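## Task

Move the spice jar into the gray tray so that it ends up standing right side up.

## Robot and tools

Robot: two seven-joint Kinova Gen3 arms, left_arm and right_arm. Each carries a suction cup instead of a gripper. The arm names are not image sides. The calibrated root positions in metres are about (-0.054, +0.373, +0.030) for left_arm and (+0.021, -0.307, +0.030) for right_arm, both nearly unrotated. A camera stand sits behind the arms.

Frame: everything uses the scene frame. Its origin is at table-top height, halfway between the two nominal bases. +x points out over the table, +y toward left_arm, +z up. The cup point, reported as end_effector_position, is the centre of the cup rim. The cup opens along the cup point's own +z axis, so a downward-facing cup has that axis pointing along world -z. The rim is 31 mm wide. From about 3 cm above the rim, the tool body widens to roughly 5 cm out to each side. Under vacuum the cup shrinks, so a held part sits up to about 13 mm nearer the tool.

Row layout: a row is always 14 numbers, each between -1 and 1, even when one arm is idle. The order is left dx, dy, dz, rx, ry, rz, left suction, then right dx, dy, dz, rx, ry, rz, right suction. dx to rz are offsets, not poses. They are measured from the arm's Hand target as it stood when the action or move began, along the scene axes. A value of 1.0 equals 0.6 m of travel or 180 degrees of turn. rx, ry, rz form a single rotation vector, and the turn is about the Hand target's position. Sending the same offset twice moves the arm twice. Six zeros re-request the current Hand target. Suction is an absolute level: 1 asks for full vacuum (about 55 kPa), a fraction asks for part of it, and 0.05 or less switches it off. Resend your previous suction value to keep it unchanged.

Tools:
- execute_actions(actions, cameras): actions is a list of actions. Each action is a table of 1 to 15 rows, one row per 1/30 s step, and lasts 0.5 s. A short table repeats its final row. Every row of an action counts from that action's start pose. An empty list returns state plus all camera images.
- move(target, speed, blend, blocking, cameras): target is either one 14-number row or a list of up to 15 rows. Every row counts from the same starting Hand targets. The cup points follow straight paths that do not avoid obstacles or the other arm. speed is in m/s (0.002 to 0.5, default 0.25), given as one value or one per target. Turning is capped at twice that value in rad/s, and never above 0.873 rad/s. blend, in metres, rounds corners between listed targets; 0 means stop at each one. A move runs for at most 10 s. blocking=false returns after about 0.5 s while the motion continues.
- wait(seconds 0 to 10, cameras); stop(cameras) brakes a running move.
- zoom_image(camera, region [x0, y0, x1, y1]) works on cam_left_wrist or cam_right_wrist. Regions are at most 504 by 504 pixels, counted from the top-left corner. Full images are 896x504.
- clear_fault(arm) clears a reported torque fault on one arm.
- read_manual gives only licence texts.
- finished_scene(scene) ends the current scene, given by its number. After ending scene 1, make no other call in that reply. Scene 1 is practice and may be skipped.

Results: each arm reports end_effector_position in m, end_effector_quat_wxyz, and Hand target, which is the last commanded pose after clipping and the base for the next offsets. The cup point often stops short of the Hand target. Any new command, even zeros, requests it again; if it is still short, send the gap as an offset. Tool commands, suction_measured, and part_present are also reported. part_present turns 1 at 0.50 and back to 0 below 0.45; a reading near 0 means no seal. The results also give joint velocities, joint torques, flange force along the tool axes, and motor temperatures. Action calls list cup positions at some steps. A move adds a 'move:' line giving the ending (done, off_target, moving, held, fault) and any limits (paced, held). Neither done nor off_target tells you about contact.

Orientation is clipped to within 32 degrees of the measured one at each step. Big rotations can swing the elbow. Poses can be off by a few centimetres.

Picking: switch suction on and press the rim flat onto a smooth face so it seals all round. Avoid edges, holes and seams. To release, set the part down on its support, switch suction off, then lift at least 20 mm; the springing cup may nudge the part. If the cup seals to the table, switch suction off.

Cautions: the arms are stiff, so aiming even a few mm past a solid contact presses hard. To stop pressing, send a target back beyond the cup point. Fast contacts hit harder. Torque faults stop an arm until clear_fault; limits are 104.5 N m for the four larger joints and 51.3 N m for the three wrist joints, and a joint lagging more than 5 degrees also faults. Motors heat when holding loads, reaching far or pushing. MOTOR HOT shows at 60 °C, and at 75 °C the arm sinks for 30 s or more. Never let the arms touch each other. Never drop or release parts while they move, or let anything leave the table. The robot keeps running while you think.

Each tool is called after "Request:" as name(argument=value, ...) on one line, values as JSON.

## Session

Request:
execute_actions(actions=[])

Scene clock: 0.00 s.
left_arm: end_effector_position=(+0.4103, +0.2663, +0.2661) suction_measured=0.00 part_present=0 end_effector_quat_wxyz=(+0.397, +0.670, -0.628, -0.020) | right_arm: end_effector_position=(+0.2025, -0.0748, +0.1089) suction_measured=0.00 part_present=0 end_effector_quat_wxyz=(-0.028, -0.150, +0.988, +0.034)
Joint positions: left_arm=[-0.038 0.878 -0.11 1.116 0.545 1.839 -1.694] | right_arm=[-0.625 0.523 -0.395 2.335 0.337 0.326 2.171]
Joint velocities: within noise
Joint torques (N m): no reading
Motor temperatures (°C): left_arm=[34 33 33 37 40 36 41] | right_arm=[32 34 31 34 43 40 41]
Flange force (N): no reading
Hand target: left_arm +0.4103, +0.2663, +0.2661; +0.397, +0.670, -0.628, -0.020 | right_arm +0.2025, -0.0748, +0.1089; -0.028, -0.150, +0.988, +0.034
Tool commands: left_gripper/suction=+0.0 right_gripper/suction=+0.0

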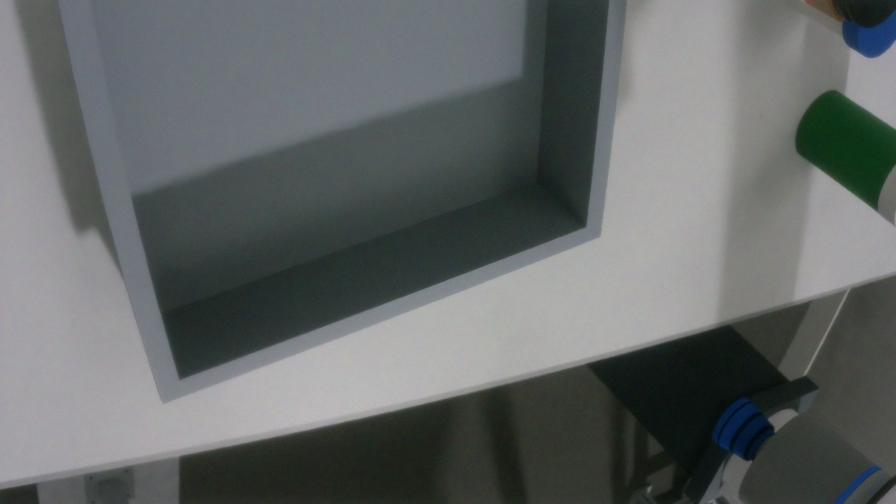

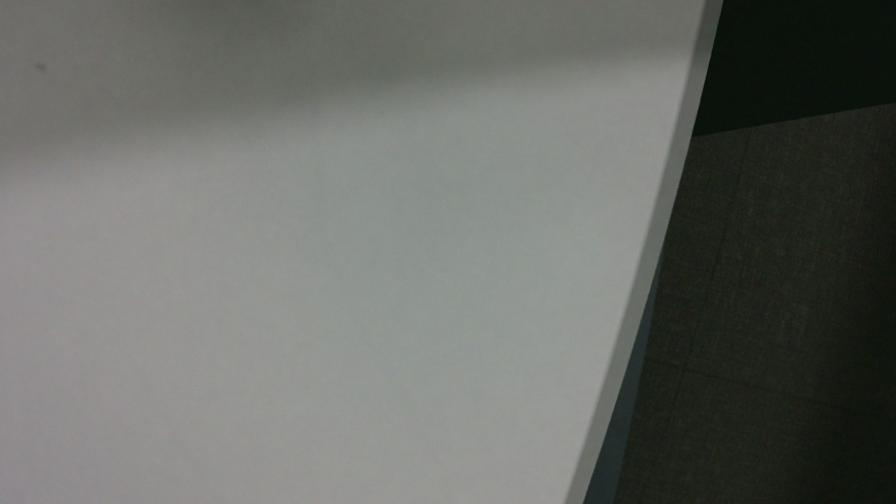

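Request:
zoom_image(camera="cam_left_wrist", region=[700, 0, 896, 230])

Scaled by 2.191 from the camera's 896x504 image, which has a finer 1280x720 frame.

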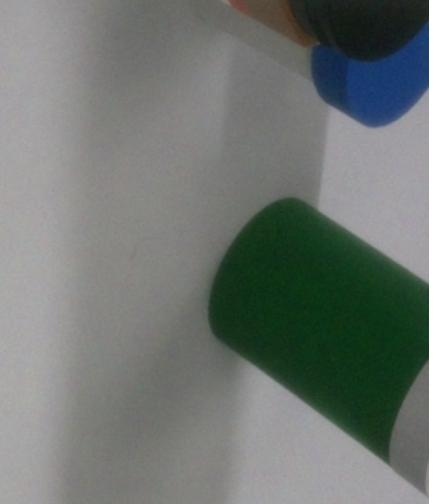

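Request:
move(target=[0,0,0,0,0,0,0,0.3625,-0.032,0.4683,-0.0217,-0.0179,-0.0958,0], speed=0.4, cameras=["cam_right_wrist"])

Scene clock: 23.57 s.
left_arm: end_effector_position=(+0.4103, +0.2663, +0.2661) suction_measured=0.00 part_present=0 end_effector_quat_wxyz=(+0.397, +0.670, -0.628, -0.020) | right_arm: end_effector_position=(+0.4200, -0.0940, +0.3899) suction_measured=0.00 part_present=0 end_effector_quat_wxyz=(+0.000, +0.000, +1.000, +0.000)
Joint positions: left_arm=[-0.038 0.878 -0.11 1.116 0.545 1.839 -1.694] | right_arm=[-0.304 0.363 -0.385 1.363 0.135 1.442 2.476]
Joint torques (N m): left_arm=[-0.38 -19 0.53 -6.67 0.72 1.12 -0.44] | right_arm=[0.97 -12.3 -0.28 -9.54 0.05 -0.16 0.32]
Flange force (N): left_arm=[-0.6 3.9 4.7] | right_arm=[9.6 -1.9 6.6]
Hand target: left_arm +0.4103, +0.2663, +0.2661; +0.397, +0.670, -0.628, -0.020 | right_arm +0.4200, -0.0940, +0.3899; +0.000, +0.000, +1.000, +0.000
Off the commanded pose: left_arm 0.000 m, 0 deg | right_arm 0.000 m, 0 deg.
move: done
Images, in order (width x height): cam_right_wrist 896x504.

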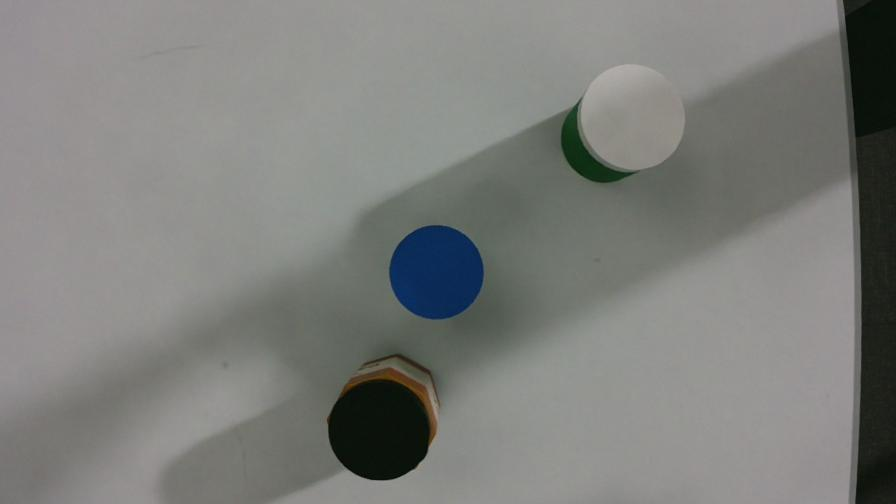

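Request:
zoom_image(camera="cam_right_wrist", region=[310, 340, 460, 490])

Scaled by 3.360 from the camera's 896x504 image, which has a finer 1280x720 frame.

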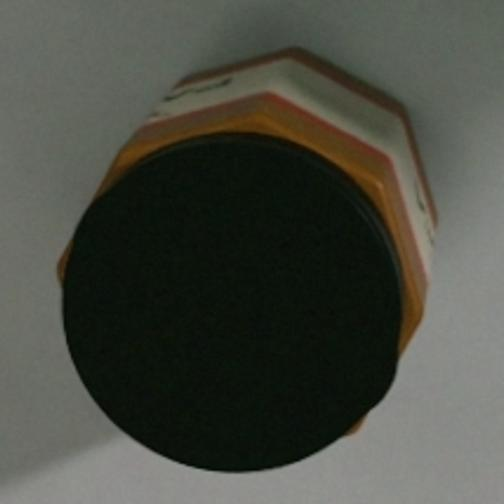

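Request:
move(target=[0,0.333,0.25,0,0,0,0,0.0683,0.0483,-0.3167,0,0,0,0], speed=0.35, cameras=["all"])

Scene clock: 46.40 s.
left_arm: end_effector_position=(+0.4097, +0.4658, +0.4157) suction_measured=0.00 part_present=0 end_effector_quat_wxyz=(+0.336, +0.706, -0.621, +0.054) | right_arm: end_effector_position=(+0.4610, -0.0650, +0.1998) suction_measured=0.00 part_present=0 end_effector_quat_wxyz=(+0.000, +0.000, +1.000, +0.000)
Joint positions: left_arm=[-0.692 0.849 0.759 0.778 0.026 2.1 -1.453] | right_arm=[-0.356 0.643 -0.346 1.554 0.246 0.988 2.386]
Joint torques (N m): left_arm=[-0.32 -18.05 3.37 -6.57 0.89 0.72 -0.42] | right_arm=[0.98 -15.58 -0.82 -8.13 0.09 -0.11 0.36]
Flange force (N): left_arm=[0.1 3.8 7.1] | right_arm=[9.5 -2.2 2.7]
Hand target: left_arm +0.4103, +0.4661, +0.4161; +0.397, +0.670, -0.628, -0.020 | right_arm +0.4610, -0.0650, +0.1998; +0.000, +0.000, +1.000, +0.000
Off the commanded pose: left_arm 0.001 m, 12 deg | right_arm 0.000 m, 0 deg.
joint sent to its limit (left arm) — joint 6 (wrist pitch), upper limit. The joint targets are off in orientation, not in position.
move: off_target (left_arm)

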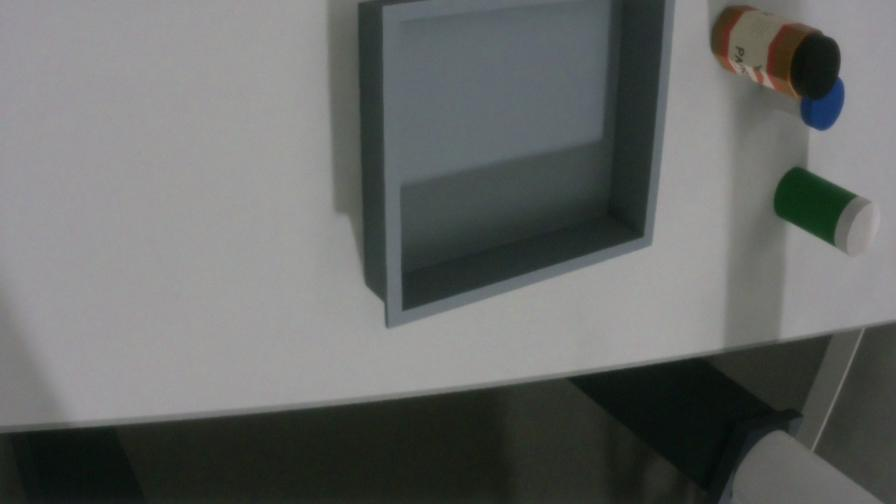

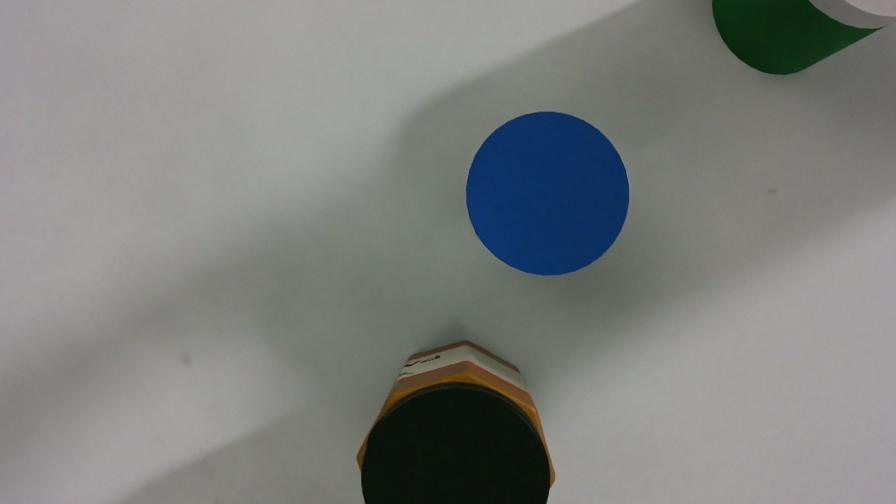

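Request:
move(target=[[0,0,0,0,0,0,0,0.0047,0.0043,-0.1367,0,0,0,1],[0,0,0,0,0,0,0,0.0047,0.0043,-0.1717,0,0,0,1]], speed=[0.3,0.04], blend=[0.005,0])

Scene clock: 54.33 s.
left_arm: end_effector_position=(+0.4097, +0.4658, +0.4157) suction_measured=0.00 part_present=0 end_effector_quat_wxyz=(+0.336, +0.706, -0.621, +0.054) | right_arm: end_effector_position=(+0.4638, -0.0624, +0.0968) suction_measured=0.00 part_present=0 end_effector_quat_wxyz=(+0.000, +0.000, +1.000, +0.000)
Joint positions: left_arm=[-0.692 0.849 0.759 0.778 0.026 2.1 -1.453] | right_arm=[-0.388 0.81 -0.299 1.626 0.317 0.754 2.329]
Joint torques (N m): left_arm=[-0.34 -18.09 3.27 -6.62 0.87 0.71 -0.44] | right_arm=[0.97 -16.77 -0.72 -6.94 0.03 -0.23 0.35]
Flange force (N): left_arm=[0.1 4.0 7.4] | right_arm=[9.1 -2.1 0.6]
Hand target: left_arm +0.4097, +0.4658, +0.4157; +0.336, +0.706, -0.621, +0.054 (not the last commanded pose) | right_arm +0.4638, -0.0624, +0.0968; +0.000, +0.000, +1.000, +0.000
Off the commanded pose: left_arm 0.001 m, 12 deg | right_arm 0.000 m, 0 deg.
move: off_target (left_arm)

Request:
move(target=[0,0,0,0,0,0,0,0,0,-0.0117,0,0,0,1], speed=0.04)

Scene clock: 56.63 s.
left_arm: end_effector_position=(+0.4097, +0.4658, +0.4157) suction_measured=0.00 part_present=0 end_effector_quat_wxyz=(+0.336, +0.706, -0.621, +0.054) | right_arm: end_effector_position=(+0.4638, -0.0624, +0.0898) suction_measured=0.76 part_present=1 end_effector_quat_wxyz=(+0.000, +0.000, +1.000, +0.000)
Joint positions: left_arm=[-0.692 0.849 0.759 0.778 0.026 2.1 -1.453] | right_arm=[-0.39 0.822 -0.294 1.629 0.322 0.738 2.325]
Joint torques (N m): left_arm=[-0.34 -18.11 3.25 -6.63 0.87 0.73 -0.45] | right_arm=[0.97 -16.96 -0.7 -6.97 0.03 -0.09 0.33]
Flange force (N): left_arm=[0.1 4.0 7.5] | right_arm=[9.6 -2.4 1.0]
Hand target: left_arm +0.4097, +0.4658, +0.4157; +0.336, +0.706, -0.621, +0.054 | right_arm +0.4638, -0.0624, +0.0898; +0.000, +0.000, +1.000, +0.000
Off the commanded pose: left_arm 0.000 m, 0 deg | right_arm 0.000 m, 0 deg.
move: done

Request:
move(target=[[0,0,0,0,0,0,0,0,0,0.2,0,0,0,1],[0,0,0,0,0,0,0,-0.1063,0.3373,0.2,0,0,0,1],[0,0,0,0,0,0,0,-0.1063,0.3373,0.017,0,0,0,1],[0,0,0,0,0,0,0,-0.1063,0.3373,0.0035,0,0,0,1]], speed=[0.2,0.25,0.2,0.04], blend=[0.04,0.04,0.004,0], cameras=["all"])

Scene clock: 72.10 s.
left_arm: end_effector_position=(+0.4097, +0.4658, +0.4157) suction_measured=0.00 part_present=0 end_effector_quat_wxyz=(+0.336, +0.706, -0.621, +0.054) | right_arm: end_effector_position=(+0.4000, +0.1400, +0.0919) suction_measured=1.00 part_present=1 end_effector_quat_wxyz=(+0.000, +0.000, +1.000, +0.000)
Joint positions: left_arm=[-0.692 0.849 0.759 0.778 0.026 2.1 -1.453] | right_arm=[-0.767 0.958 -0.314 1.294 0.318 0.939 2.016]
Joint torques (N m): left_arm=[-0.35 -18.07 3.29 -6.59 0.88 0.72 -0.41] | right_arm=[0.98 -19.66 -1.05 -7.99 0.01 -0.05 0.38]
Flange force (N): left_arm=[0.1 3.9 7.3] | right_arm=[9.3 -7.3 1.5]
Hand target: left_arm +0.4097, +0.4658, +0.4157; +0.336, +0.706, -0.621, +0.054 | right_arm +0.4000, +0.1400, +0.0919; +0.000, +0.000, +1.000, +0.000
Off the commanded pose: left_arm 0.000 m, 0 deg | right_arm 0.000 m, 0 deg.
move: done

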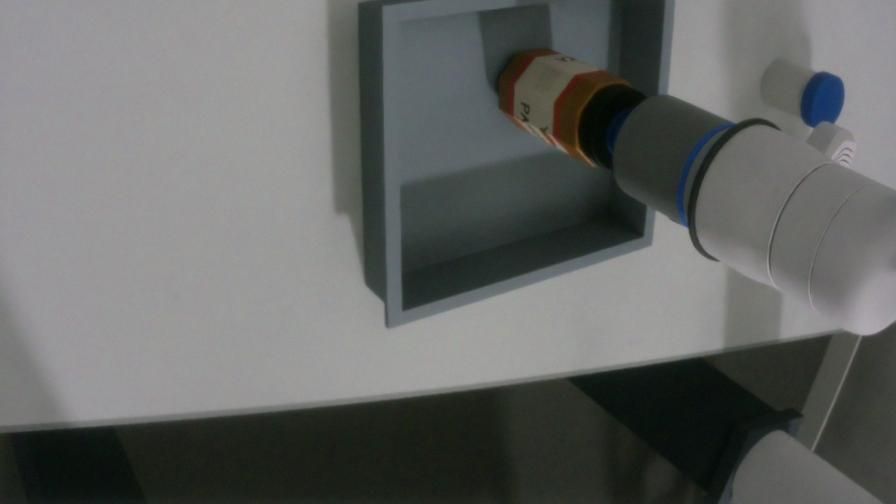

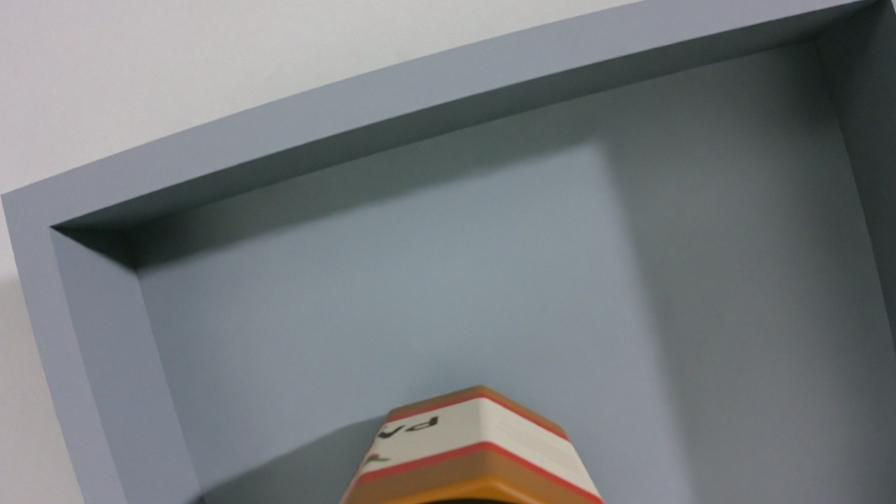

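Request:
move(target=[0,0,0,0,0,0,0,0,0,-0.0033,0,0,0,1], speed=0.03)

Scene clock: 75.20 s.
left_arm: end_effector_position=(+0.4097, +0.4658, +0.4157) suction_measured=0.00 part_present=0 end_effector_quat_wxyz=(+0.336, +0.706, -0.621, +0.054) | right_arm: end_effector_position=(+0.4000, +0.1400, +0.0899) suction_measured=1.00 part_present=1 end_effector_quat_wxyz=(+0.000, +0.000, +1.000, +0.000)
Joint positions: left_arm=[-0.692 0.849 0.759 0.778 0.026 2.1 -1.453] | right_arm=[-0.767 0.961 -0.313 1.295 0.319 0.935 2.016]
Joint torques (N m): left_arm=[-0.3 -18.1 3.26 -6.62 0.86 0.74 -0.46] | right_arm=[0.96 -19.67 -0.95 -7.91 0.08 -0.13 0.4]
Flange force (N): left_arm=[0.1 4.1 7.5] | right_arm=[9.0 -7.0 1.3]
Hand target: left_arm +0.4097, +0.4658, +0.4157; +0.336, +0.706, -0.621, +0.054 | right_arm +0.4000, +0.1400, +0.0899; +0.000, +0.000, +1.000, +0.000
Off the commanded pose: left_arm 0.000 m, 0 deg | right_arm 0.000 m, 0 deg.
move: done

Request:
move(target=[0,0,0,0,0,0,0,0,0,-0.0033,0,0,0,1], speed=0.03)

Scene clock: 77.73 s.
left_arm: end_effector_position=(+0.4097, +0.4658, +0.4157) suction_measured=0.00 part_present=0 end_effector_quat_wxyz=(+0.336, +0.706, -0.621, +0.054) | right_arm: end_effector_position=(+0.4000, +0.1400, +0.0880) suction_measured=0.98 part_present=1 end_effector_quat_wxyz=(+0.000, +0.000, +1.000, +0.000)
Joint positions: left_arm=[-0.692 0.849 0.759 0.778 0.026 2.1 -1.453] | right_arm=[-0.768 0.964 -0.312 1.296 0.32 0.931 2.015]
Joint torques (N m): left_arm=[-0.35 -18.11 3.27 -6.56 0.87 0.74 -0.45] | right_arm=[0.91 -19.74 -0.94 -7.95 0.04 -0.1 0.34]
Flange force (N): left_arm=[0.2 3.7 7.1] | right_arm=[8.9 -7.3 1.4]
Hand target: left_arm +0.4097, +0.4658, +0.4157; +0.336, +0.706, -0.621, +0.054 | right_arm +0.4000, +0.1400, +0.0879; +0.000, +0.000, +1.000, +0.000
Off the commanded pose: left_arm 0.000 m, 0 deg | right_arm 0.000 m, 0 deg.
move: done

Request:
move(target=[0,0,0,0,0,0,0,0,0,-0.003,0,0,0,1], speed=0.03)

Scene clock: 80.93 s.
left_arm: end_effector_position=(+0.4097, +0.4658, +0.4157) suction_measured=0.00 part_present=0 end_effector_quat_wxyz=(+0.336, +0.706, -0.621, +0.054) | right_arm: end_effector_position=(+0.4000, +0.1400, +0.0862) suction_measured=0.98 part_present=1 end_effector_quat_wxyz=(+0.000, +0.000, +1.000, +0.000)
Joint positions: left_arm=[-0.692 0.849 0.759 0.778 0.026 2.1 -1.453] | right_arm=[-0.768 0.966 -0.312 1.296 0.321 0.928 2.014]
Joint torques (N m): left_arm=[-0.33 -18.05 3.24 -6.56 0.84 0.73 -0.44] | right_arm=[1 -19.71 -1.04 -7.9 -0.04 -0.11 0.38]
Flange force (N): left_arm=[0.2 3.9 7.2] | right_arm=[9.1 -7.1 1.3]
Hand target: left_arm +0.4097, +0.4658, +0.4157; +0.336, +0.706, -0.621, +0.054 | right_arm +0.4000, +0.1400, +0.0862; +0.000, +0.000, +1.000, +0.000
Off the commanded pose: left_arm 0.000 m, 0 deg | right_arm 0.000 m, 0 deg.
move: done

Request:
move(target=[0,0,0,0,0,0,0,0,0,-0.003,0,0,0,1], speed=0.03)

Scene clock: 83.73 s.
left_arm: end_effector_position=(+0.4097, +0.4658, +0.4157) suction_measured=0.00 part_present=0 end_effector_quat_wxyz=(+0.336, +0.706, -0.621, +0.054) | right_arm: end_effector_position=(+0.4001, +0.1400, +0.0844) suction_measured=0.96 part_present=1 end_effector_quat_wxyz=(+0.000, +0.000, +1.000, +0.000)
Joint positions: left_arm=[-0.692 0.849 0.759 0.778 0.026 2.1 -1.453] | right_arm=[-0.768 0.969 -0.311 1.297 0.322 0.925 2.014]
Joint torques (N m): left_arm=[-0.32 -18.06 3.24 -6.6 0.89 0.71 -0.41] | right_arm=[1.08 -7.67 0.3 -4.56 0.27 -1.28 0.38]
Flange force (N): left_arm=[0.0 4.0 7.4] | right_arm=[11.9 -10.2 -21.1]
Hand target: left_arm +0.4097, +0.4658, +0.4157; +0.336, +0.706, -0.621, +0.054 | right_arm +0.4000, +0.1400, +0.0843; +0.000, +0.000, +1.000, +0.000
Off the commanded pose: left_arm 0.000 m, 0 deg | right_arm 0.000 m, 0 deg.
move: done

Request:
move(target=[[0,0,0,0,0,0,0,0,0,0.001,0,0,0,0],[0,0,0,0,0,0,0,0,0,0.001,0,0,0,0],[0,0,0,0,0,0,0,0,0,0.055,0,0,0,0],[0,0,0,0,0,0,0,0,0,0.2,0,0,0,0]], speed=[0.03,0.05,0.08,0.25], blend=[0,0,0.01,0], cameras=["all"])

Scene clock: 89.10 s.
left_arm: end_effector_position=(+0.4097, +0.4658, +0.4157) suction_measured=0.00 part_present=0 end_effector_quat_wxyz=(+0.336, +0.706, -0.621, +0.054) | right_arm: end_effector_position=(+0.4001, +0.1400, +0.2043) suction_measured=0.00 part_present=0 end_effector_quat_wxyz=(+0.000, +0.000, +1.000, +0.000)
Joint positions: left_arm=[-0.692 0.849 0.759 0.778 0.026 2.1 -1.453] | right_arm=[-0.758 0.813 -0.344 1.195 0.269 1.177 2.056]
Joint torques (N m): left_arm=[-0.34 -18.06 3.21 -6.6 0.86 0.73 -0.44] | right_arm=[0.95 -18.42 -0.84 -8.38 0 -0.27 0.34]
Flange force (N): left_arm=[0.1 4.0 7.4] | right_arm=[8.2 -6.3 2.1]
Hand target: left_arm +0.4097, +0.4658, +0.4157; +0.336, +0.706, -0.621, +0.054 | right_arm +0.4000, +0.1400, +0.2043; +0.000, +0.000, +1.000, +0.000
Off the commanded pose: left_arm 0.000 m, 0 deg | right_arm 0.000 m, 0 deg.
move: done

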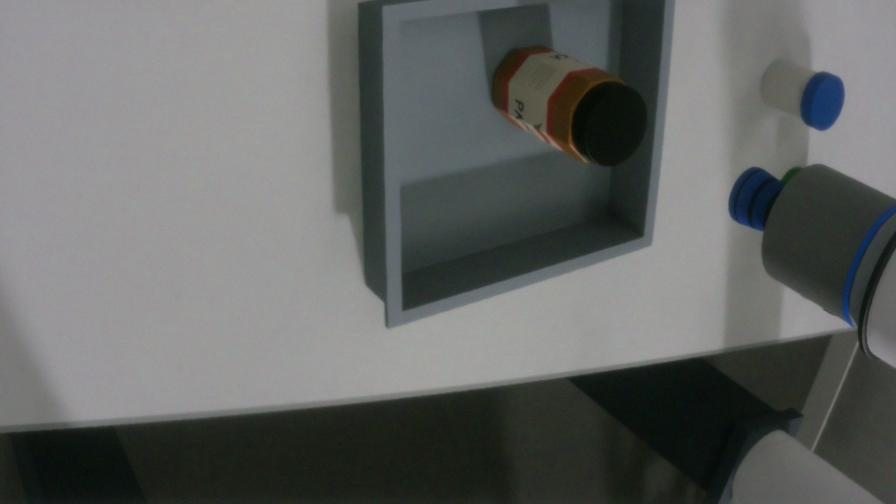

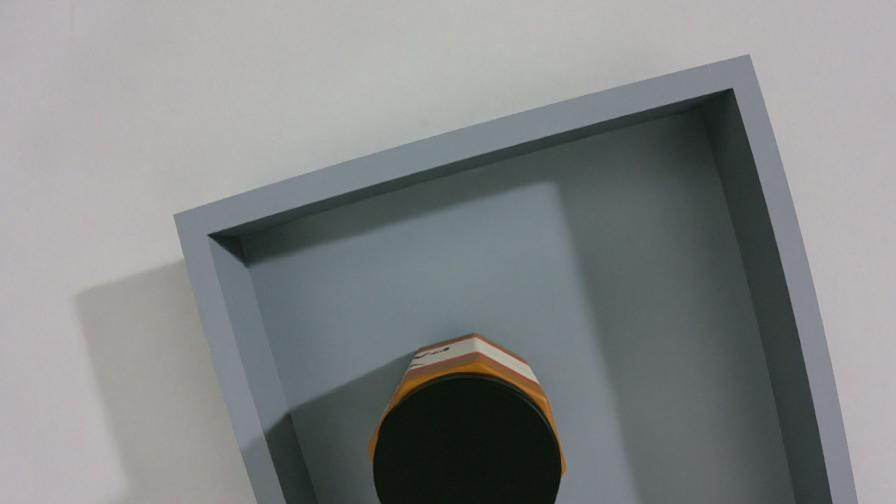

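The jar is standing upright in the tray with its lid on top, and the suction cup is clear of it.

Request:
finished_scene(scene=3)

The scene is finished: the task was done.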